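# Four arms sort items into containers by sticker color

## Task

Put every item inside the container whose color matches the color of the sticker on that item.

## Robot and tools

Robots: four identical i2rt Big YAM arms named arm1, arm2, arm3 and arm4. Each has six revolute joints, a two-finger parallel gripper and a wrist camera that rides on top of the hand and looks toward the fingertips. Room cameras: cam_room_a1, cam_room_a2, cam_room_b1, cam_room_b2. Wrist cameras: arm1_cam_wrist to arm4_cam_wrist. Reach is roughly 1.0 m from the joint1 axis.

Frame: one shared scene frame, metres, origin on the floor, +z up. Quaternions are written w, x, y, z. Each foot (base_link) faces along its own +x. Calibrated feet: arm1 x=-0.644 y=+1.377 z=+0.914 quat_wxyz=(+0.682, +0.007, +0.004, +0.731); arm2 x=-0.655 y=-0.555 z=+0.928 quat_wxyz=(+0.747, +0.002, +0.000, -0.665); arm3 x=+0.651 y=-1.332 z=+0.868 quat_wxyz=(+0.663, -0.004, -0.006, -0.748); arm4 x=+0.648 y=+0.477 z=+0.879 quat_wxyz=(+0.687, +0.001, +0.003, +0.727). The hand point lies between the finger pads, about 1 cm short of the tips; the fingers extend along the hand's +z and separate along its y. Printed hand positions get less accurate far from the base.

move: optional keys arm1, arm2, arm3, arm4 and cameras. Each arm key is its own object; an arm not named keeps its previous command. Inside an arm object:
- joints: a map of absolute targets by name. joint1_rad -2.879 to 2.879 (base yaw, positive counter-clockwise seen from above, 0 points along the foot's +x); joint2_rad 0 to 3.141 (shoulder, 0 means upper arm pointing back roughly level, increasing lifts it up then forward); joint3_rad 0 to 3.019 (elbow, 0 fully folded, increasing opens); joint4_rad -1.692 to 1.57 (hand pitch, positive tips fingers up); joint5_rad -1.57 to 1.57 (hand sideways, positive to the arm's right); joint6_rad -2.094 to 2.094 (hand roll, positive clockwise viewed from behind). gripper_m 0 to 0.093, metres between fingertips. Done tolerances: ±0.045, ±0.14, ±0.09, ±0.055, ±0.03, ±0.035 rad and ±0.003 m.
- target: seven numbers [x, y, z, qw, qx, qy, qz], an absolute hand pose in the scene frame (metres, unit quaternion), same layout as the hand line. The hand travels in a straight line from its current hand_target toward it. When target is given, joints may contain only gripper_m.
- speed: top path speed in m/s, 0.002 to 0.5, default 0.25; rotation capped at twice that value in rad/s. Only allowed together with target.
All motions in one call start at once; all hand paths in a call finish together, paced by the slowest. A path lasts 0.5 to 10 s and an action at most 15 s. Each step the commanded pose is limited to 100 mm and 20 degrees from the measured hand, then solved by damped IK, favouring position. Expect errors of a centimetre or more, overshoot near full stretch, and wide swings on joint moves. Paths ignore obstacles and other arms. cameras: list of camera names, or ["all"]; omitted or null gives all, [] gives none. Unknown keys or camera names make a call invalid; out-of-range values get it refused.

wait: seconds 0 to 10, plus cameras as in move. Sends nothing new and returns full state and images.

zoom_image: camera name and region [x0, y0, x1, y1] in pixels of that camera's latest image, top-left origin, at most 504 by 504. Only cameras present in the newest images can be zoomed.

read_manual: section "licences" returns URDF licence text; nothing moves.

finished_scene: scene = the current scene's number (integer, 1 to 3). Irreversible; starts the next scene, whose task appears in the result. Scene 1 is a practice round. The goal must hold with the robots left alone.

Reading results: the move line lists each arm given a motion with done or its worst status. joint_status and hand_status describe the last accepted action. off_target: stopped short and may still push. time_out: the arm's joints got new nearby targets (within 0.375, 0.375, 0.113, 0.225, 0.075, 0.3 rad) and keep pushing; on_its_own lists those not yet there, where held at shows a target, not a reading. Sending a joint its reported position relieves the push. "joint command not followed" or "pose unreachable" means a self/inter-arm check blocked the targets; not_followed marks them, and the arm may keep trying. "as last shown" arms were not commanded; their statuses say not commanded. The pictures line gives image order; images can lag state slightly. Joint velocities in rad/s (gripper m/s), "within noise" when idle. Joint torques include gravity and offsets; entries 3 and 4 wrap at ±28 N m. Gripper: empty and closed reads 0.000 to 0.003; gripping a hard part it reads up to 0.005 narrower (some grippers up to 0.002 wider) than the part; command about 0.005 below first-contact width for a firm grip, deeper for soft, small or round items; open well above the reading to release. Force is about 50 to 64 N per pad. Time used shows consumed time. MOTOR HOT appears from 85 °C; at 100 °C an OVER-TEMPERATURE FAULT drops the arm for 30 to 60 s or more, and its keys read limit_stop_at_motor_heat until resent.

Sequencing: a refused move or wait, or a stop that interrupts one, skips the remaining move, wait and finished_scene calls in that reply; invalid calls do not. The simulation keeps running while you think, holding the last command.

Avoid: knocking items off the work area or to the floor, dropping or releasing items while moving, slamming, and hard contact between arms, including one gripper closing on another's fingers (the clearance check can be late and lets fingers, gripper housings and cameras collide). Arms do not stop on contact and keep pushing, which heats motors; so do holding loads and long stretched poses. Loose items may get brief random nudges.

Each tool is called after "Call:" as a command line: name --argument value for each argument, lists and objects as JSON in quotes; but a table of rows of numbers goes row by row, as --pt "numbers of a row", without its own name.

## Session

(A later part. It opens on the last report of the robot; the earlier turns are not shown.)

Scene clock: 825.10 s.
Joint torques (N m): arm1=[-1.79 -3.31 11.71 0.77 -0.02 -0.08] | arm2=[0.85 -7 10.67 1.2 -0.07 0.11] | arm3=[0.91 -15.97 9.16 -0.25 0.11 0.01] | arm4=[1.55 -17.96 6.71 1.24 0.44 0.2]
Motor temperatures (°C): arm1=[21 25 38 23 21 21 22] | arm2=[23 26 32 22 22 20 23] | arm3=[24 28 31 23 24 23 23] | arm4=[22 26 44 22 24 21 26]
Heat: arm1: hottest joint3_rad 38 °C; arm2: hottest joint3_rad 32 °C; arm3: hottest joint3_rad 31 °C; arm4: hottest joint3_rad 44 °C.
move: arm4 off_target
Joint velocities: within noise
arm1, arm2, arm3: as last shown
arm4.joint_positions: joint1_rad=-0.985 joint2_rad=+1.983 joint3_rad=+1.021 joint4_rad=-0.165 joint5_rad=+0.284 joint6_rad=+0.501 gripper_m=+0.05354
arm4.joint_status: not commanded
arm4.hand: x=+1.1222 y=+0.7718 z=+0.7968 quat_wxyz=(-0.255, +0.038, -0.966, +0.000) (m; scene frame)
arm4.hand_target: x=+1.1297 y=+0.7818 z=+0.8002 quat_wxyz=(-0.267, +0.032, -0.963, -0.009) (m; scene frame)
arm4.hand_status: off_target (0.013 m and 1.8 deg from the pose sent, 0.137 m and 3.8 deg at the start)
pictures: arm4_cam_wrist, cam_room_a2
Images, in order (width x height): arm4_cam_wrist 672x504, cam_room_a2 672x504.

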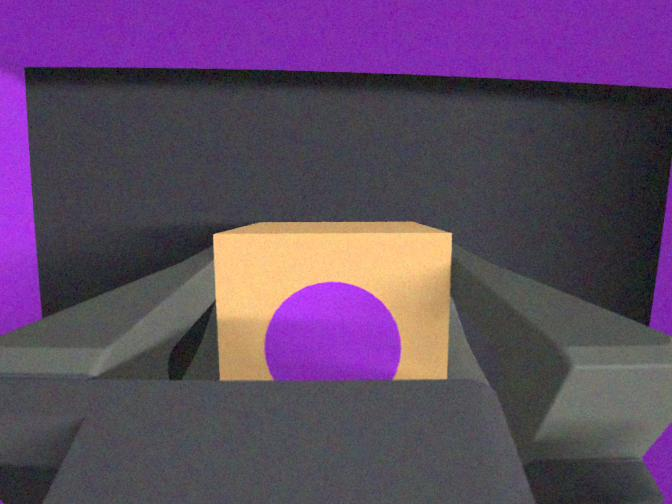

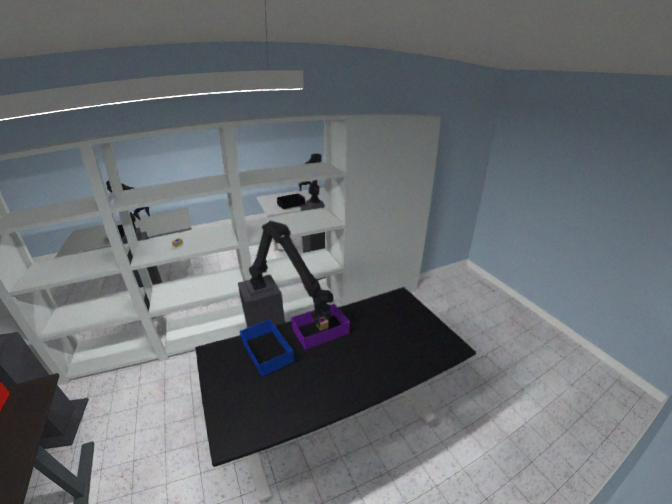

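Call:
move --arm4 '{"target": [1.130, 0.782, 0.770, 0.2670, -0.0320, 0.9631, 0.0089], "speed": 0.1}' --cameras '[]'

Call:
move --arm4 '{"target": [1.130, 0.782, 0.755, 0.2670, -0.0320, 0.9631, 0.0089], "speed": 0.1}' --cameras '[]'

Call:
move --arm4 '{"target": [1.130, 0.782, 0.742, 0.2670, -0.0320, 0.9631, 0.0089], "speed": 0.1}' --cameras '["arm4_cam_wrist", "cam_room_a2"]'

Scene clock: 830.83 s.
Joint torques (N m): arm1=[-1.26 -2.84 11.59 0.85 -0.08 -0.08] | arm2=[0.79 -6.95 10.69 1.17 -0.06 0.12] | arm3=[0.97 -15.91 9.16 -0.17 0.11 0] | arm4=[1.2 -16.85 6.39 1.35 0.42 0.18]
Motor temperatures (°C): arm1=[21 25 38 23 21 21 22] | arm2=[23 26 32 22 22 20 23] | arm3=[24 28 31 23 24 23 23] | arm4=[22 26 43 22 24 21 26]
Heat: arm1: hottest joint3_rad 38 °C; arm2: hottest joint3_rad 32 °C; arm3: hottest joint3_rad 31 °C; arm4: hottest joint3_rad 43 °C.
move: arm4 off_target
Joint velocities: within noise
arm1, arm2, arm3: as last shown
arm4.joint_positions: joint1_rad=-0.985 joint2_rad=+2.043 joint3_rad=+1.021 joint4_rad=-0.098 joint5_rad=+0.284 joint6_rad=+0.501 gripper_m=+0.05354
arm4.joint_status: not commanded
arm4.hand: x=+1.1231 y=+0.7724 z=+0.7717 quat_wxyz=(-0.258, +0.037, -0.965, -0.002) (m; scene frame)
arm4.hand_target: x=+1.1297 y=+0.7818 z=+0.7702 quat_wxyz=(-0.267, +0.032, -0.963, -0.009) (m; scene frame)
arm4.hand_status: off_target (0.012 m and 1.4 deg from the pose sent, 0.030 m and 1.8 deg at the start)
pictures: none
No camera images: "cameras" was empty.

Scene clock: 831.80 s.
Joint torques (N m): arm1=[-2.32 -3.31 11.55 0.92 -0.03 -0.09] | arm2=[0.73 -7 10.7 1.24 -0.07 0.11] | arm3=[0.97 -15.97 9.13 -0.21 0.11 0] | arm4=[1.32 -16.73 6.41 1.24 0.42 0.2]
Motor temperatures (°C): arm1=[21 25 38 23 21 21 22] | arm2=[23 26 32 22 22 20 23] | arm3=[24 28 31 23 24 23 23] | arm4=[22 26 42 22 24 21 26]
Heat: arm1: hottest joint3_rad 38 °C; arm2: hottest joint3_rad 32 °C; arm3: hottest joint3_rad 31 °C; arm4: hottest joint3_rad 42 °C.
move: arm4 off_target
Joint velocities: within noise
arm1, arm2, arm3: as last shown
arm4.joint_positions: joint1_rad=-0.985 joint2_rad=+2.074 joint3_rad=+1.021 joint4_rad=-0.066 joint5_rad=+0.284 joint6_rad=+0.501 gripper_m=+0.05354
arm4.joint_status: not commanded
arm4.hand: x=+1.1225 y=+0.7720 z=+0.7583 quat_wxyz=(-0.259, +0.037, -0.965, -0.003) (m; scene frame)
arm4.hand_target: x=+1.1296 y=+0.7817 z=+0.7552 quat_wxyz=(-0.267, +0.032, -0.963, -0.009) (m; scene frame)
arm4.hand_status: off_target (0.013 m and 1.3 deg from the pose sent, 0.020 m and 1.4 deg at the start)
pictures: none
No camera images: "cameras" was empty.

Scene clock: 832.77 s.
Joint torques (N m): arm1=[-2.26 -2.43 11.63 0.83 -0.02 -0.05] | arm2=[0.91 -7.06 10.69 1.18 -0.06 0.11] | arm3=[0.91 -15.97 9.16 -0.23 0.1 0] | arm4=[1.38 -15.27 6.67 1.17 0.36 0.18]
Motor temperatures (°C): arm1=[21 25 38 23 21 21 22] | arm2=[23 26 32 22 22 20 23] | arm3=[24 28 31 23 24 23 23] | arm4=[22 26 42 22 24 21 26]
Heat: arm1: hottest joint3_rad 38 °C; arm2: hottest joint3_rad 32 °C; arm3: hottest joint3_rad 31 °C; arm4: hottest joint3_rad 42 °C.
move: arm4 off_target
Joint velocities: within noise
arm1, arm2, arm3: as last shown
arm4.joint_positions: joint1_rad=-0.984 joint2_rad=+2.087 joint3_rad=+1.022 joint4_rad=-0.034 joint5_rad=+0.285 joint6_rad=+0.504 gripper_m=+0.05354
arm4.joint_status: not commanded
arm4.hand: x=+1.1256 y=+0.7743 z=+0.7548 quat_wxyz=(-0.267, +0.034, -0.963, -0.008) (m; scene frame)
arm4.hand_target: x=+1.1293 y=+0.7817 z=+0.7423 quat_wxyz=(-0.267, +0.032, -0.963, -0.009) (m; scene frame)
arm4.hand_status: off_target (0.016 m and 0.3 deg from the pose sent, 0.021 m and 1.3 deg at the start)
pictures: arm4_cam_wrist, cam_room_a2
Images, in order (width x height): arm4_cam_wrist 672x504, cam_room_a2 672x504.

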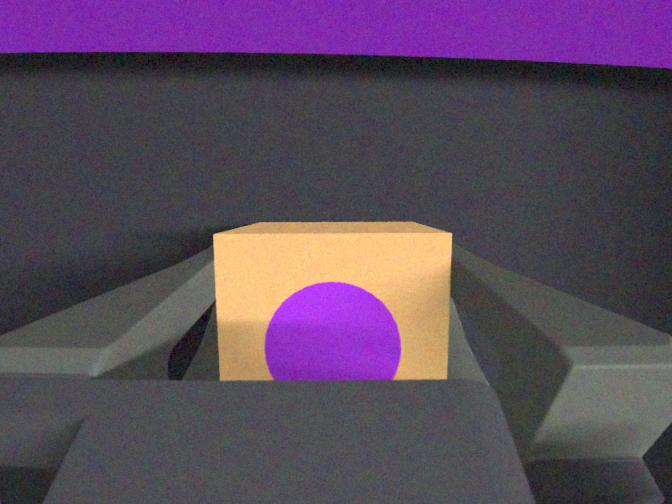

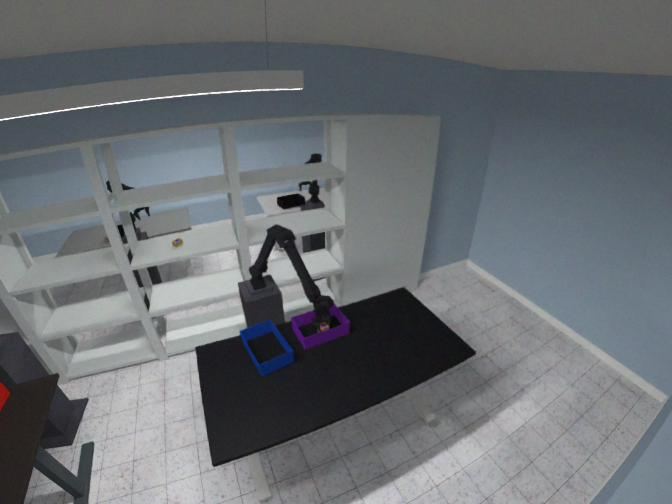

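Call:
move --arm4 '{"joints": {"gripper_m": 0.078}}' --cameras '["arm4_cam_wrist"]'

Call:
move --arm4 '{"target": [1.09, 0.77, 0.98, 0.2670, -0.0320, 0.9631, 0.0089], "speed": 0.25}' --cameras '["arm4_cam_wrist"]'

Scene clock: 838.30 s.
Joint torques (N m): arm1=[-2.2 -3.31 11.59 0.9 -0.02 -0.02] | arm2=[0.85 -6.83 10.67 1.2 -0.06 0.11] | arm3=[0.85 -15.91 9.18 -0.21 0.1 0] | arm4=[0.91 -16.79 6.5 1.31 0.34 0.15]
Motor temperatures (°C): arm1=[21 25 38 23 21 21 22] | arm2=[23 26 32 22 22 20 23] | arm3=[24 28 31 23 24 23 23] | arm4=[22 26 42 22 24 21 26]
Heat: arm1: hottest joint3_rad 38 °C; arm2: hottest joint3_rad 32 °C; arm3: hottest joint3_rad 31 °C; arm4: hottest joint3_rad 42 °C.
move: arm4 done
Joint velocities: within noise
arm1, arm2, arm3: as last shown
arm4.joint_positions: joint1_rad=-0.984 joint2_rad=+2.098 joint3_rad=+1.022 joint4_rad=-0.034 joint5_rad=+0.285 joint6_rad=+0.504 gripper_m=+0.07790
arm4.joint_status: all done
arm4.hand: x=+1.1233 y=+0.7725 z=+0.7488 quat_wxyz=(-0.262, +0.035, -0.964, -0.005) (m; scene frame)
arm4.hand_target: x=+1.1294 y=+0.7817 z=+0.7423 quat_wxyz=(-0.267, +0.032, -0.963, -0.009) (m; scene frame)
arm4.hand_status: not commanded
pictures: arm4_cam_wrist
Images, in order (width x height): arm4_cam_wrist 672x504.

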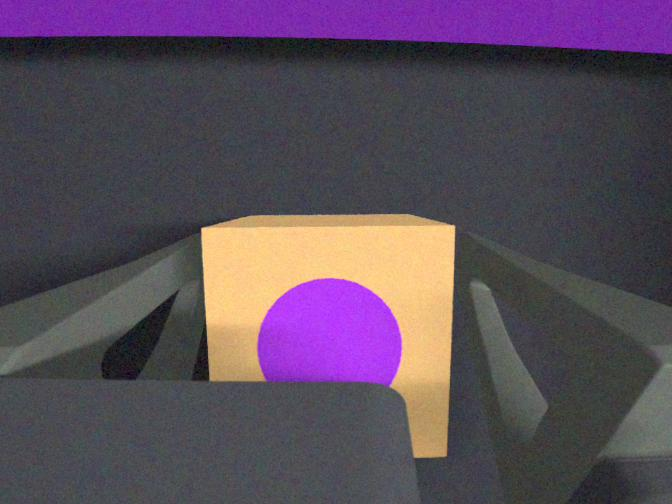

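Scene clock: 839.93 s.
Joint torques (N m): arm1=[-2.08 -3.25 11.44 0.62 -0.05 -0.06] | arm2=[0.85 -6.95 10.69 1.2 -0.07 0.11] | arm3=[0.79 -16.03 9.14 -0.21 0.11 0] | arm4=[1.61 -14.15 10.67 0.34 0.41 0.19]
Motor temperatures (°C): arm1=[21 25 38 23 21 21 22] | arm2=[23 26 32 22 22 20 23] | arm3=[24 28 31 23 24 23 23] | arm4=[22 26 42 22 24 21 26]
Heat: arm1: hottest joint3_rad 38 °C; arm2: hottest joint3_rad 32 °C; arm3: hottest joint3_rad 31 °C; arm4: hottest joint3_rad 42 °C.
move: arm4 off_target
Joint velocities: within noise
arm1, arm2, arm3: as last shown
arm4.joint_positions: joint1_rad=-0.954 joint2_rad=+1.568 joint3_rad=+1.004 joint4_rad=-0.571 joint5_rad=+0.299 joint6_rad=+0.531 gripper_m=+0.07791
arm4.joint_status: not commanded
arm4.hand: x=+1.0804 y=+0.7571 z=+0.9654 quat_wxyz=(-0.256, +0.037, -0.966, +0.000) (m; scene frame)
arm4.hand_target: x=+1.0894 y=+0.7696 z=+0.9802 quat_wxyz=(-0.267, +0.032, -0.963, -0.009) (m; scene frame)
arm4.hand_status: off_target (0.022 m and 1.8 deg from the pose sent, 0.234 m and 0.8 deg at the start)
pictures: arm4_cam_wrist
Images, in order (width x height): arm4_cam_wrist 672x504.

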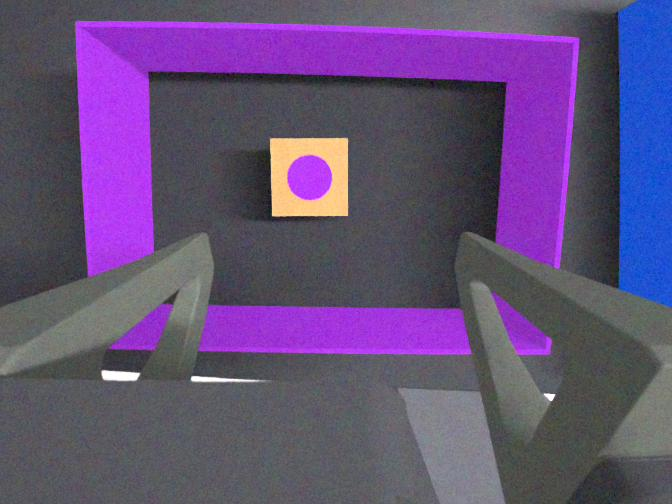

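Call:
move --arm4 '{"joints": {"joint1_rad": 2.188, "joint2_rad": 0.81, "joint3_rad": 1.05, "joint4_rad": -1.3, "joint5_rad": 0, "joint6_rad": 0, "gripper_m": 0.093}}' --cameras '[]'

Call:
move --arm4 '{"target": [0.374, 0.259, 1.15, -0.0883, -0.9094, -0.3185, 0.2522], "speed": 0.3}' --cameras '[]'

Call:
move --arm4 '{"target": [0.07, 0.015, 1.14, -0.0883, -0.9094, -0.3185, 0.2522], "speed": 0.3}' --cameras '["arm4_cam_wrist", "cam_room_a2", "cam_room_a1"]'

Scene clock: 852.00 s.
Joint torques (N m): arm1=[-1.9 -3.02 11.62 0.73 -0.04 -0.02] | arm2=[0.97 -6.83 10.7 1.22 -0.06 0.12] | arm3=[1.03 -15.91 9.17 -0.17 0.11 -0.01] | arm4=[1.32 -2.78 11.18 0.55 0.15 -0.05]
Motor temperatures (°C): arm1=[21 25 38 23 21 21 22] | arm2=[23 26 32 22 22 20 23] | arm3=[24 28 31 23 24 23 23] | arm4=[22 25 42 22 24 21 26]
Heat: arm1: hottest joint3_rad 38 °C; arm2: hottest joint3_rad 32 °C; arm3: hottest joint3_rad 31 °C; arm4: hottest joint3_rad 42 °C.
move: arm4 done
Joint velocities: within noise
arm1.joint_positions: joint1_rad=-2.254 joint2_rad=+1.003 joint3_rad=+0.941 joint4_rad=-1.045 joint5_rad=-0.008 joint6_rad=+0.003 gripper_m=+0.09296
arm1.joint_status: not commanded
arm1.hand: x=-0.3399 y=+1.1661 z=+1.1515 quat_wxyz=(-0.213, -0.294, -0.929, +0.067) (m; scene frame)
arm1.hand_target: x=-0.3400 y=+1.1661 z=+1.1500 quat_wxyz=(-0.207, -0.292, -0.932, +0.065) (m; scene frame)
arm1.hand_status: not commanded
arm2.joint_positions: joint1_rad=+2.117 joint2_rad=+1.045 joint3_rad=+0.913 joint4_rad=-0.970 joint5_rad=+0.002 joint6_rad=-0.007 gripper_m=+0.09292
arm2.joint_status: not commanded
arm2.hand: x=-0.3552 y=-0.3224 z=+1.1520 quat_wxyz=(-0.222, +0.319, -0.918, -0.075) (m; scene frame)
arm2.hand_target: x=-0.3600 y=-0.3251 z=+1.1403 quat_wxyz=(-0.205, +0.319, -0.923, -0.071) (m; scene frame)
arm2.hand_status: not commanded
arm3.joint_positions: joint1_rad=+1.603 joint2_rad=+1.528 joint3_rad=+1.516 joint4_rad=-1.579 joint5_rad=-0.002 joint6_rad=-0.005 gripper_m=+0.09401
arm3.joint_status: not commanded
arm3.hand: x=+1.0995 y=-1.3681 z=+1.1302 quat_wxyz=(+0.009, -0.042, -0.999, +0.006) (m; scene frame)
arm3.hand_target: x=+1.0986 y=-1.3694 z=+1.1396 quat_wxyz=(-0.001, -0.046, -0.999, +0.007) (m; scene frame)
arm3.hand_status: not commanded
arm4.joint_positions: joint1_rad=+2.185 joint2_rad=+0.810 joint3_rad=+1.019 joint4_rad=-1.289 joint5_rad=-0.002 joint6_rad=+0.011 gripper_m=+0.09294
arm4.joint_status: all done
arm4.hand: x=+0.4147 y=+0.2924 z=+1.1951 quat_wxyz=(+0.083, +0.917, +0.314, -0.232) (m; scene frame)
arm4.hand_target: x=+0.4138 y=+0.2909 z=+1.2087 quat_wxyz=(+0.084, +0.913, +0.320, -0.241) (m; scene frame)
arm4.hand_status: not commanded
pictures: none
No camera images: "cameras" was empty.

Scene clock: 853.03 s.
Joint torques (N m): arm1=[-1.55 -2.61 11.66 0.81 -0.03 0.01] | arm2=[0.85 -6.89 10.7 1.17 -0.07 0.11] | arm3=[0.79 -15.97 9.17 -0.23 0.11 0] | arm4=[0.91 -5.48 9.57 1.36 0.13 -0.05]
Motor temperatures (°C): arm1=[21 25 38 23 21 21 22] | arm2=[23 26 32 22 22 20 23] | arm3=[24 28 31 23 24 23 23] | arm4=[22 25 42 22 24 21 26]
Heat: arm1: hottest joint3_rad 38 °C; arm2: hottest joint3_rad 32 °C; arm3: hottest joint3_rad 31 °C; arm4: hottest joint3_rad 42 °C.
move: arm4 done
Joint velocities: within noise
arm1, arm2, arm3: as last shown
arm4.joint_positions: joint1_rad=+2.185 joint2_rad=+0.917 joint3_rad=+0.932 joint4_rad=-1.074 joint5_rad=-0.002 joint6_rad=+0.011 gripper_m=+0.09294
arm4.joint_status: not commanded
arm4.hand: x=+0.3765 y=+0.2621 z=+1.1450 quat_wxyz=(+0.086, +0.914, +0.313, -0.241) (m; scene frame)
arm4.hand_target: x=+0.3741 y=+0.2590 z=+1.1500 quat_wxyz=(+0.088, +0.910, +0.318, -0.252) (m; scene frame)
arm4.hand_status: done (0.006 m and 1.5 deg from the pose sent, 0.069 m and 2.6 deg at the start)
pictures: none
No camera images: "cameras" was empty.

Scene clock: 855.20 s.
Joint torques (N m): arm1=[-1.73 -2.96 11.74 0.88 -0.02 -0.05] | arm2=[0.91 -6.95 10.7 1.22 -0.07 0.11] | arm3=[0.85 -15.85 9.16 -0.21 0.1 0.01] | arm4=[1.38 -21.48 13.16 0.55 0.18 -0.03]
Motor temperatures (°C): arm1=[21 25 38 23 21 21 22] | arm2=[23 26 32 22 22 20 23] | arm3=[24 28 31 23 24 23 23] | arm4=[22 25 42 22 24 21 26]
Heat: arm1: hottest joint3_rad 38 °C; arm2: hottest joint3_rad 32 °C; arm3: hottest joint3_rad 31 °C; arm4: hottest joint3_rad 42 °C.
move: arm4 off_target
Joint velocities: within noise
arm1, arm2, arm3: as last shown
arm4.joint_positions: joint1_rad=+2.185 joint2_rad=+1.954 joint3_rad=+1.962 joint4_rad=-1.065 joint5_rad=-0.002 joint6_rad=+0.011 gripper_m=+0.09294
arm4.joint_status: not commanded
arm4.hand: x=+0.0776 y=+0.0250 z=+1.1286 quat_wxyz=(+0.087, +0.914, +0.313, -0.242) (m; scene frame)
arm4.hand_target: x=+0.0707 y=+0.0155 z=+1.1401 quat_wxyz=(+0.089, +0.909, +0.318, -0.253) (m; scene frame)
arm4.hand_status: off_target (0.017 m and 1.4 deg from the pose sent, 0.394 m and 1.5 deg at the start)
pictures: arm4_cam_wrist, cam_room_a1, cam_room_a2
Images, in order (width x height): arm4_cam_wrist 672x504, cam_room_a1 672x504, cam_room_a2 672x504.

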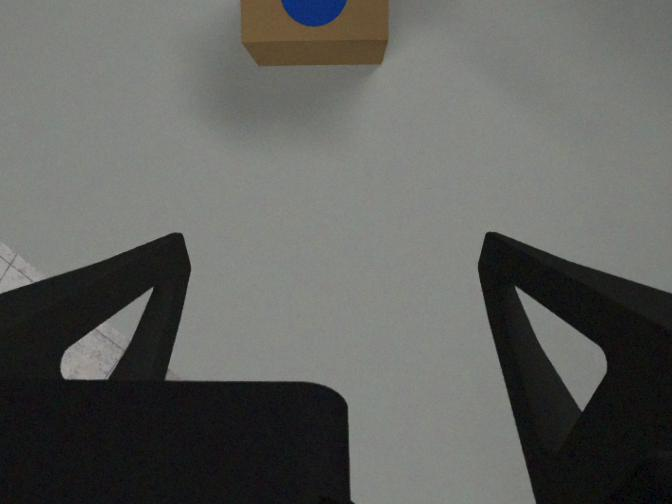

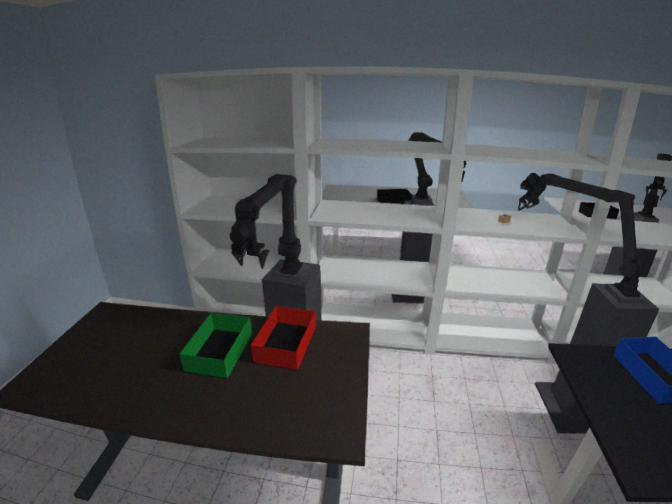

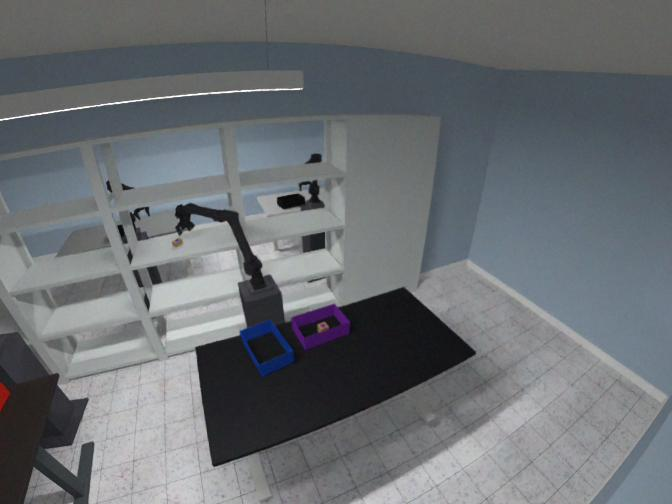

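Call:
move --arm4 '{"target": [0.020, -0.035, 1.09, -0.0883, -0.9094, -0.3185, 0.2522], "speed": 0.2}' --cameras '["arm4_cam_wrist"]'

Call:
move --arm4 '{"target": [-0.0237, -0.0693, 0.998, -0.0883, -0.9094, -0.3185, 0.2522], "speed": 0.2}' --cameras '["arm4_cam_wrist"]'

Scene clock: 874.17 s.
Joint torques (N m): arm1=[-1.85 -3.08 11.51 0.88 -0.06 -0.02] | arm2=[0.85 -6.95 10.7 1.2 -0.06 0.12] | arm3=[0.91 -15.97 9.14 -0.2 0.1 0.01] | arm4=[1.32 -24.94 13.12 0.32 0.21 0.02]
Motor temperatures (°C): arm1=[21 25 38 23 21 21 22] | arm2=[23 26 32 22 22 20 23] | arm3=[24 28 31 23 24 23 23] | arm4=[22 26 42 22 24 21 25]
Heat: arm1: hottest joint3_rad 38 °C; arm2: hottest joint3_rad 32 °C; arm3: hottest joint3_rad 31 °C; arm4: hottest joint3_rad 42 °C.
move: arm4 off_target
Joint velocities: within noise
arm1, arm2, arm3: as last shown
arm4.joint_positions: joint1_rad=+2.193 joint2_rad=+2.201 joint3_rad=+2.229 joint4_rad=-1.088 joint5_rad=+0.003 joint6_rad=+0.011 gripper_m=+0.09294
arm4.joint_status: not commanded
arm4.hand: x=+0.0238 y=-0.0244 z=+1.0764 quat_wxyz=(+0.085, +0.914, +0.316, -0.241) (m; scene frame)
arm4.hand_target: x=+0.0207 y=-0.0346 z=+1.0899 quat_wxyz=(+0.089, +0.909, +0.318, -0.253) (m; scene frame)
arm4.hand_status: off_target (0.018 m and 1.4 deg from the pose sent, 0.092 m and 1.4 deg at the start)
pictures: arm4_cam_wrist
Images, in order (width x height): arm4_cam_wrist 672x504.

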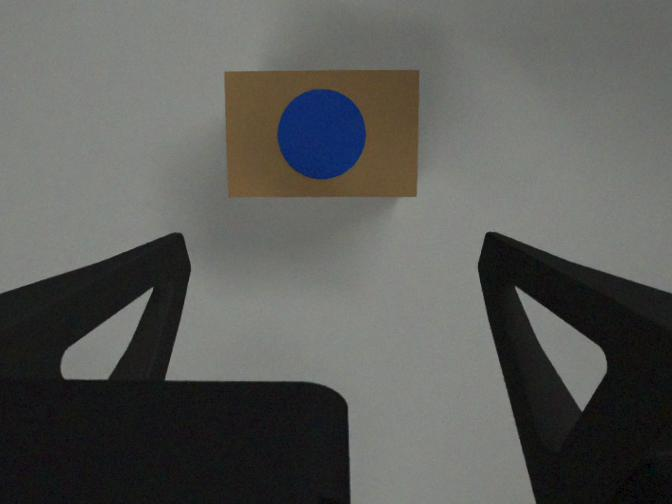

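Scene clock: 875.80 s.
Joint torques (N m): arm1=[-1.73 -2.61 11.67 0.85 -0.01 -0.07] | arm2=[0.85 -6.95 10.69 1.18 -0.07 0.11] | arm3=[1.03 -15.85 9.13 -0.2 0.11 0] | arm4=[0.38 -24.88 12.77 0.75 0.03 0.04]
Motor temperatures (°C): arm1=[21 25 38 23 21 21 22] | arm2=[23 26 32 22 22 20 23] | arm3=[24 28 31 23 24 23 23] | arm4=[22 27 42 22 24 21 25]
Heat: arm1: hottest joint3_rad 38 °C; arm2: hottest joint3_rad 32 °C; arm3: hottest joint3_rad 31 °C; arm4: hottest joint3_rad 42 °C.
move: arm4 off_target
Joint velocities: within noise
arm1, arm2, arm3: as last shown
arm4.joint_positions: joint1_rad=+2.204 joint2_rad=+2.407 joint3_rad=+2.422 joint4_rad=-1.045 joint5_rad=+0.007 joint6_rad=+0.011 gripper_m=+0.09292
arm4.joint_status: not commanded
arm4.hand: x=-0.0134 y=-0.0665 z=+1.0131 quat_wxyz=(+0.089, +0.908, +0.320, -0.255) (m; scene frame)
arm4.hand_target: x=-0.0227 y=-0.0685 z=+0.9981 quat_wxyz=(+0.089, +0.909, +0.318, -0.253) (m; scene frame)
arm4.hand_status: off_target (0.018 m and 0.4 deg from the pose sent, 0.102 m and 1.4 deg at the start)
pictures: arm4_cam_wrist
Images, in order (width x height): arm4_cam_wrist 672x504.

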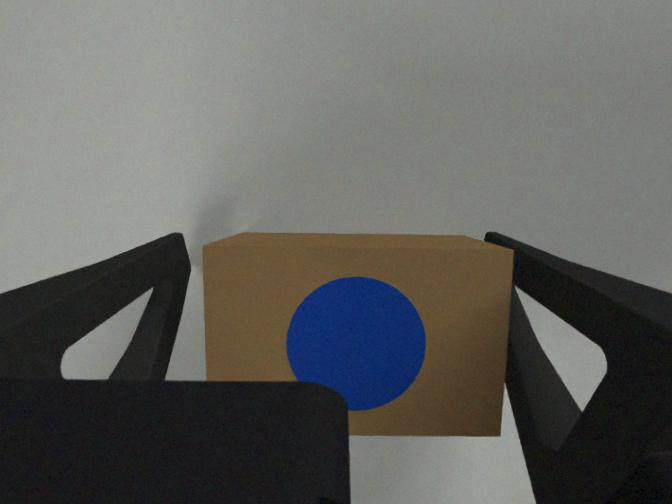

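Call:
move --arm4 '{"joints": {"gripper_m": 0.055}}' --cameras '["arm4_cam_wrist"]'

Call:
move --arm4 '{"target": [0.03, -0.025, 1.14, -0.0883, -0.9094, -0.3185, 0.2522], "speed": 0.25}' --cameras '["arm4_cam_wrist"]'

Call:
move --arm4 '{"target": [0.37, 0.256, 1.15, -0.0883, -0.9094, -0.3185, 0.2522], "speed": 0.4}' --cameras '[]'

Call:
move --arm4 '{"joints": {"joint1_rad": -1.77, "joint2_rad": 0.81, "joint3_rad": 1.05, "joint4_rad": -1.27, "joint5_rad": 0, "joint6_rad": 0}}' --cameras '["arm4_cam_wrist", "cam_room_a2"]'

Scene clock: 881.23 s.
Joint torques (N m): arm1=[-1.67 -2.61 11.71 0.88 -0.04 -0.06] | arm2=[0.91 -6.89 10.71 1.2 -0.08 0.11] | arm3=[0.97 -16.03 9.17 -0.24 0.11 -0.01] | arm4=[0.73 -25.23 12.71 0.66 0.03 0.06]
Motor temperatures (°C): arm1=[21 25 38 23 21 21 22] | arm2=[23 26 32 22 22 20 23] | arm3=[24 28 31 23 24 23 23] | arm4=[22 28 42 22 24 21 25]
Heat: arm1: hottest joint3_rad 38 °C; arm2: hottest joint3_rad 32 °C; arm3: hottest joint3_rad 31 °C; arm4: hottest joint3_rad 42 °C.
move: arm4 off_target
Joint velocities: within noise
arm1, arm2, arm3: as last shown
arm4.joint_positions: joint1_rad=+2.204 joint2_rad=+2.407 joint3_rad=+2.422 joint4_rad=-1.045 joint5_rad=+0.007 joint6_rad=+0.011 gripper_m=+0.06951
arm4.joint_status: gripper_m off_target (ended at +0.06954, target +0.05500)
arm4.hand: x=-0.0136 y=-0.0662 z=+1.0127 quat_wxyz=(+0.089, +0.908, +0.320, -0.255) (m; scene frame)
arm4.hand_target: x=-0.0226 y=-0.0686 z=+0.9978 quat_wxyz=(+0.089, +0.909, +0.319, -0.253) (m; scene frame)
arm4.hand_status: not commanded
pictures: arm4_cam_wrist
Images, in order (width x height): arm4_cam_wrist 672x504.

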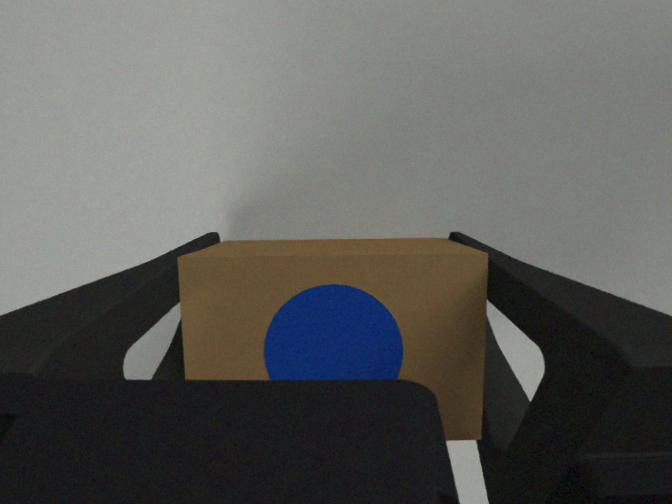

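Scene clock: 882.63 s.
Joint torques (N m): arm1=[-2.08 -2.96 11.69 0.66 -0.02 -0.05] | arm2=[0.91 -6.95 10.7 1.2 -0.07 0.11] | arm3=[1.14 -16.15 9.17 -0.23 0.1 -0.01] | arm4=[0.5 -24.59 9.33 0.64 0.01 0.04]
Motor temperatures (°C): arm1=[21 25 38 23 21 21 22] | arm2=[23 26 32 22 22 20 23] | arm3=[24 28 31 23 24 23 23] | arm4=[22 28 43 22 24 21 25]
Heat: arm1: hottest joint3_rad 38 °C; arm2: hottest joint3_rad 32 °C; arm3: hottest joint3_rad 31 °C; arm4: hottest joint3_rad 43 °C.
move: arm4 off_target
Joint velocities: within noise
arm1, arm2, arm3: as last shown
arm4.joint_positions: joint1_rad=+2.204 joint2_rad=+2.167 joint3_rad=+2.362 joint4_rad=-1.203 joint5_rad=+0.007 joint6_rad=+0.011 gripper_m=+0.06951
arm4.joint_status: not commanded
arm4.hand: x=+0.0336 y=-0.0273 z=+1.1549 quat_wxyz=(+0.093, +0.906, +0.319, -0.264) (m; scene frame)
arm4.hand_target: x=+0.0302 y=-0.0250 z=+1.1400 quat_wxyz=(+0.088, +0.909, +0.319, -0.252) (m; scene frame)
arm4.hand_status: off_target (0.016 m and 1.5 deg from the pose sent, 0.141 m and 0.4 deg at the start)
pictures: arm4_cam_wrist
Images, in order (width x height): arm4_cam_wrist 672x504.

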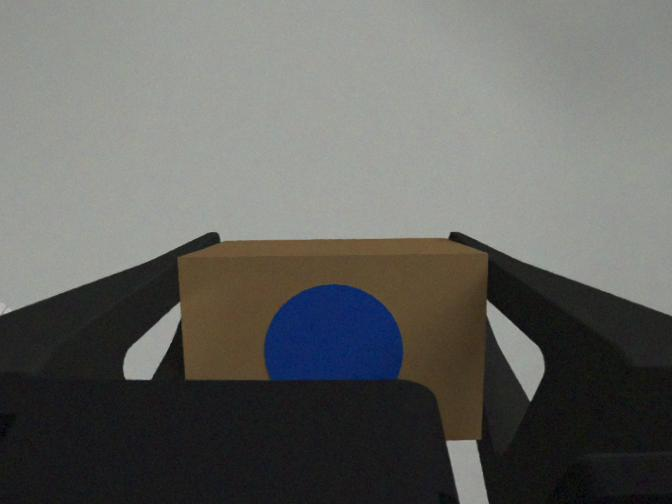

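Scene clock: 884.50 s.
Joint torques (N m): arm1=[-1.38 -3.08 11.58 0.72 -0.05 -0.02] | arm2=[0.85 -6.95 10.67 1.21 -0.07 0.11] | arm3=[0.91 -15.91 9.16 -0.2 0.11 0] | arm4=[0.09 -3.84 9.58 0.53 -0.07 -0.05]
Motor temperatures (°C): arm1=[21 25 38 23 21 21 22] | arm2=[23 26 32 22 22 20 23] | arm3=[24 28 31 23 24 23 23] | arm4=[22 28 42 22 24 21 25]
Heat: arm1: hottest joint3_rad 38 °C; arm2: hottest joint3_rad 32 °C; arm3: hottest joint3_rad 31 °C; arm4: hottest joint3_rad 42 °C.
move: arm4 done
Joint velocities: within noise
arm1, arm2, arm3: as last shown
arm4.joint_positions: joint1_rad=+2.197 joint2_rad=+0.915 joint3_rad=+0.941 joint4_rad=-1.040 joint5_rad=+0.003 joint6_rad=+0.011 gripper_m=+0.06951
arm4.joint_status: not commanded
arm4.hand: x=+0.3720 y=+0.2541 z=+1.1541 quat_wxyz=(+0.093, +0.907, +0.316, -0.261) (m; scene frame)
arm4.hand_target: x=+0.3701 y=+0.2560 z=+1.1500 quat_wxyz=(+0.088, +0.909, +0.318, -0.252) (m; scene frame)
arm4.hand_status: done (0.005 m and 1.2 deg from the pose sent, 0.440 m and 1.5 deg at the start)
pictures: none
No camera images: "cameras" was empty.

Scene clock: 887.13 s.
Joint torques (N m): arm1=[-1.67 -2.96 11.71 0.87 -0.03 -0.04] | arm2=[0.85 -7 10.66 1.21 -0.07 0.11] | arm3=[0.79 -15.97 9.16 -0.23 0.1 0] | arm4=[0.56 -3.43 12 0.49 0.01 -0.06]
Motor temperatures (°C): arm1=[21 25 38 23 21 21 22] | arm2=[23 26 32 22 22 20 23] | arm3=[24 28 31 23 24 23 23] | arm4=[22 27 43 22 24 21 26]
Heat: arm1: hottest joint3_rad 38 °C; arm2: hottest joint3_rad 32 °C; arm3: hottest joint3_rad 31 °C; arm4: hottest joint3_rad 43 °C.
move: arm4 done
Joint velocities: within noise
arm1.joint_positions: joint1_rad=-2.254 joint2_rad=+1.003 joint3_rad=+0.941 joint4_rad=-1.045 joint5_rad=-0.008 joint6_rad=+0.003 gripper_m=+0.09296
arm1.joint_status: not commanded
arm1.hand: x=-0.3399 y=+1.1661 z=+1.1515 quat_wxyz=(-0.213, -0.294, -0.929, +0.067) (m; scene frame)
arm1.hand_target: x=-0.3400 y=+1.1661 z=+1.1500 quat_wxyz=(-0.207, -0.292, -0.932, +0.065) (m; scene frame)
arm1.hand_status: not commanded
arm2.joint_positions: joint1_rad=+2.117 joint2_rad=+1.045 joint3_rad=+0.913 joint4_rad=-0.970 joint5_rad=+0.002 joint6_rad=-0.007 gripper_m=+0.09292
arm2.joint_status: not commanded
arm2.hand: x=-0.3552 y=-0.3224 z=+1.1520 quat_wxyz=(-0.222, +0.319, -0.918, -0.075) (m; scene frame)
arm2.hand_target: x=-0.3600 y=-0.3251 z=+1.1403 quat_wxyz=(-0.205, +0.319, -0.923, -0.071) (m; scene frame)
arm2.hand_status: not commanded
arm3.joint_positions: joint1_rad=+1.603 joint2_rad=+1.528 joint3_rad=+1.516 joint4_rad=-1.579 joint5_rad=-0.002 joint6_rad=-0.005 gripper_m=+0.09401
arm3.joint_status: not commanded
arm3.hand: x=+1.0995 y=-1.3681 z=+1.1302 quat_wxyz=(+0.009, -0.042, -0.999, +0.006) (m; scene frame)
arm3.hand_target: x=+1.0986 y=-1.3694 z=+1.1396 quat_wxyz=(-0.001, -0.046, -0.999, +0.007) (m; scene frame)
arm3.hand_status: not commanded
arm4.joint_positions: joint1_rad=-1.767 joint2_rad=+0.812 joint3_rad=+1.009 joint4_rad=-1.260 joint5_rad=+0.002 joint6_rad=+0.010 gripper_m=+0.06963
arm4.joint_status: all done
arm4.hand: x=+0.9511 y=+0.4349 z=+1.1899 quat_wxyz=(-0.248, -0.073, -0.966, +0.019) (m; scene frame)
arm4.hand_target: x=+0.9538 y=+0.4342 z=+1.2096 quat_wxyz=(-0.264, -0.068, -0.962, +0.021) (m; scene frame)
arm4.hand_status: not commanded
pictures: arm4_cam_wrist, cam_room_a2
Images, in order (width x height): arm4_cam_wrist 672x504, cam_room_a2 672x504.

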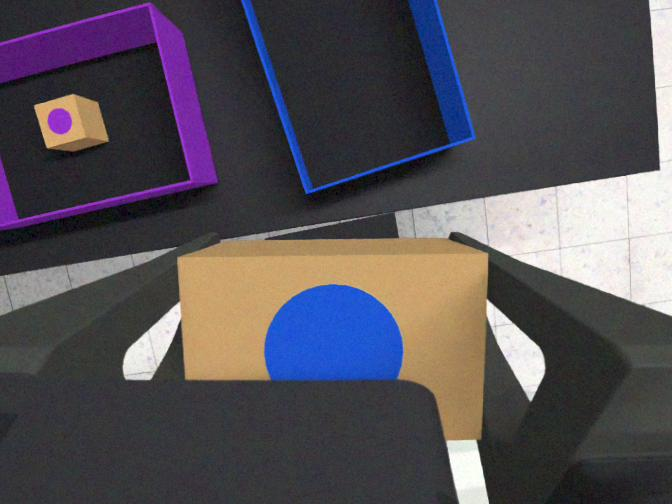

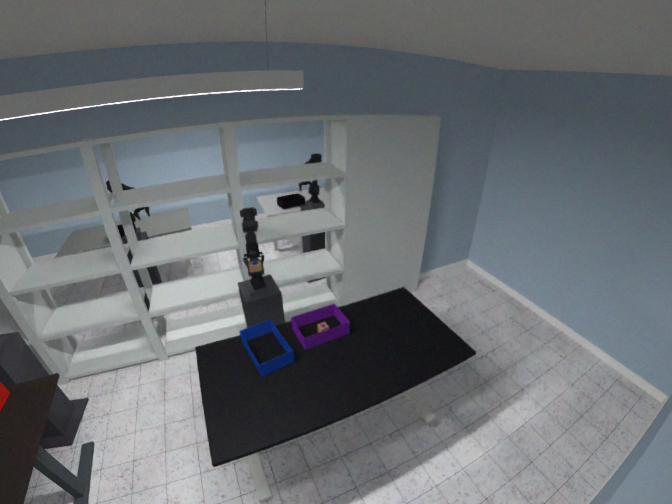

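Call:
move --arm4 '{"target": [1.145, 0.385, 0.90, 0.2665, -0.0723, 0.9609, 0.0200], "speed": 0.3}' --cameras '["arm4_cam_wrist"]'

Scene clock: 899.77 s.
Joint torques (N m): arm1=[-2.08 -2.78 11.56 0.8 -0.03 -0.04] | arm2=[0.91 -7 10.69 1.22 -0.07 0.11] | arm3=[0.79 -15.97 9.13 -0.25 0.1 0] | arm4=[-0.62 -14.33 9.24 1.16 -0.18 -0.12]
Motor temperatures (°C): arm1=[21 25 38 23 21 21 22] | arm2=[23 26 32 22 22 20 23] | arm3=[24 28 31 23 24 23 23] | arm4=[22 26 43 22 24 21 26]
Heat: arm1: hottest joint3_rad 38 °C; arm2: hottest joint3_rad 32 °C; arm3: hottest joint3_rad 31 °C; arm4: hottest joint3_rad 43 °C.
move: arm4 off_target
Joint velocities: within noise
arm1, arm2, arm3: as last shown
arm4.joint_positions: joint1_rad=-1.872 joint2_rad=+1.640 joint3_rad=+0.814 joint4_rad=-0.296 joint5_rad=-0.203 joint6_rad=-0.334 gripper_m=+0.06962
arm4.joint_status: not commanded
arm4.hand: x=+1.1215 y=+0.3943 z=+0.8814 quat_wxyz=(-0.238, +0.066, -0.969, -0.030) (m; scene frame)
arm4.hand_target: x=+1.1438 y=+0.3852 z=+0.9008 quat_wxyz=(-0.266, +0.072, -0.961, -0.020) (m; scene frame)
arm4.hand_status: off_target (0.031 m and 3.7 deg from the pose sent, 0.352 m and 17.4 deg at the start)
pictures: arm4_cam_wrist
Images, in order (width x height): arm4_cam_wrist 672x504.

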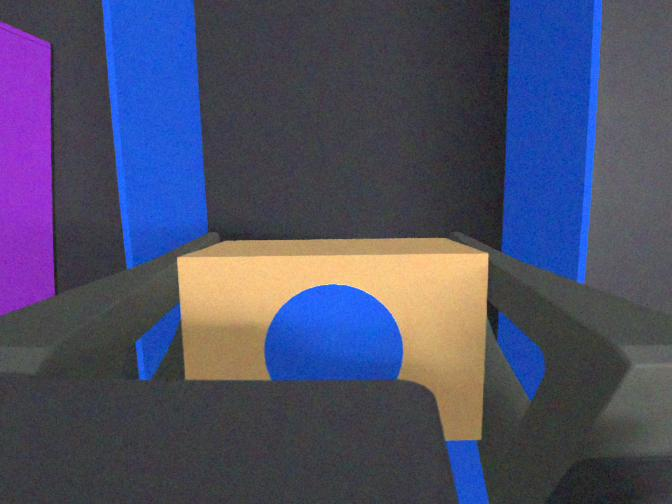

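Call:
move --arm4 '{"target": [1.145, 0.374, 0.775, 0.2665, -0.0723, 0.9609, 0.0200], "speed": 0.2}' --cameras '["arm4_cam_wrist"]'

Call:
move --arm4 '{"target": [1.145, 0.374, 0.755, 0.2665, -0.0723, 0.9609, 0.0200], "speed": 0.1}' --cameras '[]'

Call:
move --arm4 '{"target": [1.145, 0.374, 0.742, 0.2665, -0.0723, 0.9609, 0.0200], "speed": 0.1}' --cameras '[]'

Call:
move --arm4 '{"target": [1.145, 0.374, 0.730, 0.2665, -0.0723, 0.9609, 0.0200], "speed": 0.1}' --cameras '["arm4_cam_wrist"]'

Scene clock: 910.40 s.
Joint torques (N m): arm1=[-1.79 -2.43 11.52 0.7 -0.03 -0.05] | arm2=[0.91 -7 10.69 1.2 -0.07 0.11] | arm3=[0.85 -16.03 9.13 -0.21 0.11 0] | arm4=[-0.09 -14.92 5.07 1.29 -0.19 -0.07]
Motor temperatures (°C): arm1=[21 25 38 23 21 21 22] | arm2=[23 26 32 22 22 20 23] | arm3=[24 28 31 23 24 23 23] | arm4=[22 26 43 22 24 21 26]
Heat: arm1: hottest joint3_rad 38 °C; arm2: hottest joint3_rad 32 °C; arm3: hottest joint3_rad 31 °C; arm4: hottest joint3_rad 43 °C.
move: arm4 done
Joint velocities: within noise
arm1, arm2, arm3: as last shown
arm4.joint_positions: joint1_rad=-1.896 joint2_rad=+1.950 joint3_rad=+0.814 joint4_rad=+0.049 joint5_rad=-0.215 joint6_rad=-0.355 gripper_m=+0.06962
arm4.joint_status: not commanded
arm4.hand: x=+1.1374 y=+0.3797 z=+0.7734 quat_wxyz=(-0.256, +0.068, -0.964, -0.025) (m; scene frame)
arm4.hand_target: x=+1.1449 y=+0.3740 z=+0.7751 quat_wxyz=(-0.266, +0.072, -0.961, -0.020) (m; scene frame)
arm4.hand_status: done (0.010 m and 1.4 deg from the pose sent, 0.111 m and 3.7 deg at the start)
pictures: arm4_cam_wrist
Images, in order (width x height): arm4_cam_wrist 672x504.

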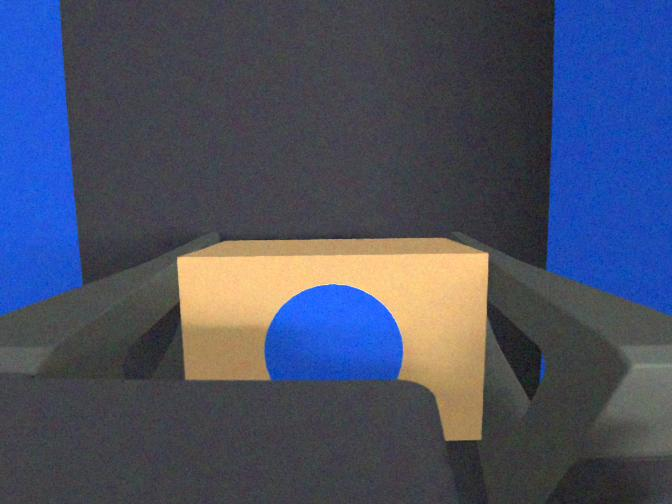

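Scene clock: 911.43 s.
Joint torques (N m): arm1=[-1.32 -2.55 11.67 0.77 -0.04 -0.03] | arm2=[0.97 -6.95 10.69 1.21 -0.07 0.11] | arm3=[0.97 -15.97 9.17 -0.2 0.1 0] | arm4=[-0.32 -14.45 5.09 1.39 -0.21 -0.09]
Motor temperatures (°C): arm1=[21 25 38 23 21 21 22] | arm2=[23 26 32 22 22 20 23] | arm3=[24 28 31 23 24 23 23] | arm4=[22 26 43 22 24 21 26]
Heat: arm1: hottest joint3_rad 38 °C; arm2: hottest joint3_rad 32 °C; arm3: hottest joint3_rad 31 °C; arm4: hottest joint3_rad 43 °C.
move: arm4 done
Joint velocities: within noise
arm1, arm2, arm3: as last shown
arm4.joint_positions: joint1_rad=-1.896 joint2_rad=+1.994 joint3_rad=+0.814 joint4_rad=+0.101 joint5_rad=-0.215 joint6_rad=-0.355 gripper_m=+0.06962
arm4.joint_status: not commanded
arm4.hand: x=+1.1377 y=+0.3796 z=+0.7582 quat_wxyz=(-0.259, +0.068, -0.963, -0.023) (m; scene frame)
arm4.hand_target: x=+1.1448 y=+0.3740 z=+0.7551 quat_wxyz=(-0.266, +0.072, -0.961, -0.020) (m; scene frame)
arm4.hand_status: done (0.010 m and 1.0 deg from the pose sent, 0.021 m and 1.4 deg at the start)
pictures: none
No camera images: "cameras" was empty.

Scene clock: 912.40 s.
Joint torques (N m): arm1=[-2.02 -2.84 11.77 0.77 -0.05 -0.04] | arm2=[0.79 -7 10.69 1.22 -0.07 0.11] | arm3=[0.85 -15.79 9.16 -0.24 0.1 0] | arm4=[-0.15 -14.33 5 1.42 -0.19 -0.06]
Motor temperatures (°C): arm1=[21 25 38 23 21 21 22] | arm2=[23 26 32 22 22 20 23] | arm3=[24 28 31 23 24 23 23] | arm4=[22 26 43 22 24 21 26]
Heat: arm1: hottest joint3_rad 38 °C; arm2: hottest joint3_rad 32 °C; arm3: hottest joint3_rad 31 °C; arm4: hottest joint3_rad 43 °C.
move: arm4 off_target
Joint velocities: within noise
arm1, arm2, arm3: as last shown
arm4.joint_positions: joint1_rad=-1.896 joint2_rad=+2.029 joint3_rad=+0.814 joint4_rad=+0.133 joint5_rad=-0.215 joint6_rad=-0.355 gripper_m=+0.06962
arm4.joint_status: not commanded
arm4.hand: x=+1.1356 y=+0.3801 z=+0.7452 quat_wxyz=(-0.258, +0.068, -0.963, -0.024) (m; scene frame)
arm4.hand_target: x=+1.1447 y=+0.3740 z=+0.7422 quat_wxyz=(-0.266, +0.072, -0.961, -0.020) (m; scene frame)
arm4.hand_status: off_target (0.012 m and 1.2 deg from the pose sent, 0.019 m and 1.0 deg at the start)
pictures: none
No camera images: "cameras" was empty.

Scene clock: 913.37 s.
Joint torques (N m): arm1=[-1.44 -2.78 11.62 0.79 -0.03 -0.04] | arm2=[0.79 -7 10.71 1.2 -0.08 0.11] | arm3=[0.62 -15.79 9.14 -0.2 0.11 0] | arm4=[0.03 -14.15 5.34 1.28 -0.2 -0.07]
Motor temperatures (°C): arm1=[21 25 38 23 21 21 22] | arm2=[23 26 32 22 22 20 23] | arm3=[24 28 31 23 24 23 23] | arm4=[22 26 43 22 24 21 26]
Heat: arm1: hottest joint3_rad 38 °C; arm2: hottest joint3_rad 32 °C; arm3: hottest joint3_rad 31 °C; arm4: hottest joint3_rad 43 °C.
move: arm4 off_target
Joint velocities: within noise
arm1, arm2, arm3: as last shown
arm4.joint_positions: joint1_rad=-1.896 joint2_rad=+2.055 joint3_rad=+0.816 joint4_rad=+0.164 joint5_rad=-0.215 joint6_rad=-0.358 gripper_m=+0.06962
arm4.joint_status: not commanded
arm4.hand: x=+1.1367 y=+0.3798 z=+0.7370 quat_wxyz=(-0.262, +0.070, -0.962, -0.022) (m; scene frame)
arm4.hand_target: x=+1.1445 y=+0.3741 z=+0.7302 quat_wxyz=(-0.266, +0.072, -0.961, -0.020) (m; scene frame)
arm4.hand_status: off_target (0.012 m and 0.7 deg from the pose sent, 0.019 m and 1.2 deg at the start)
pictures: arm4_cam_wrist
Images, in order (width x height): arm4_cam_wrist 672x504.

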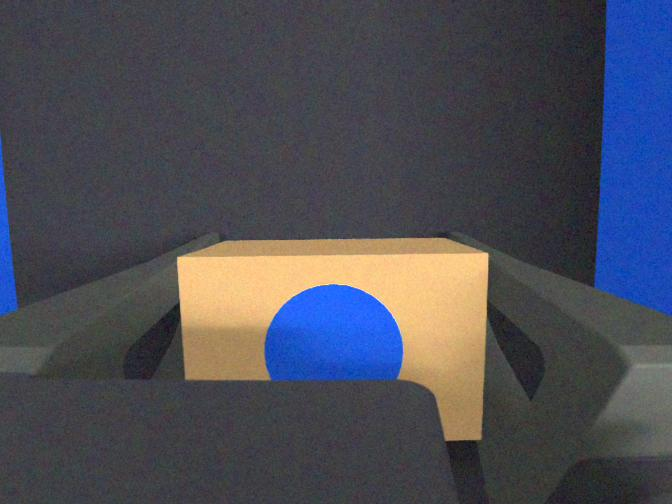

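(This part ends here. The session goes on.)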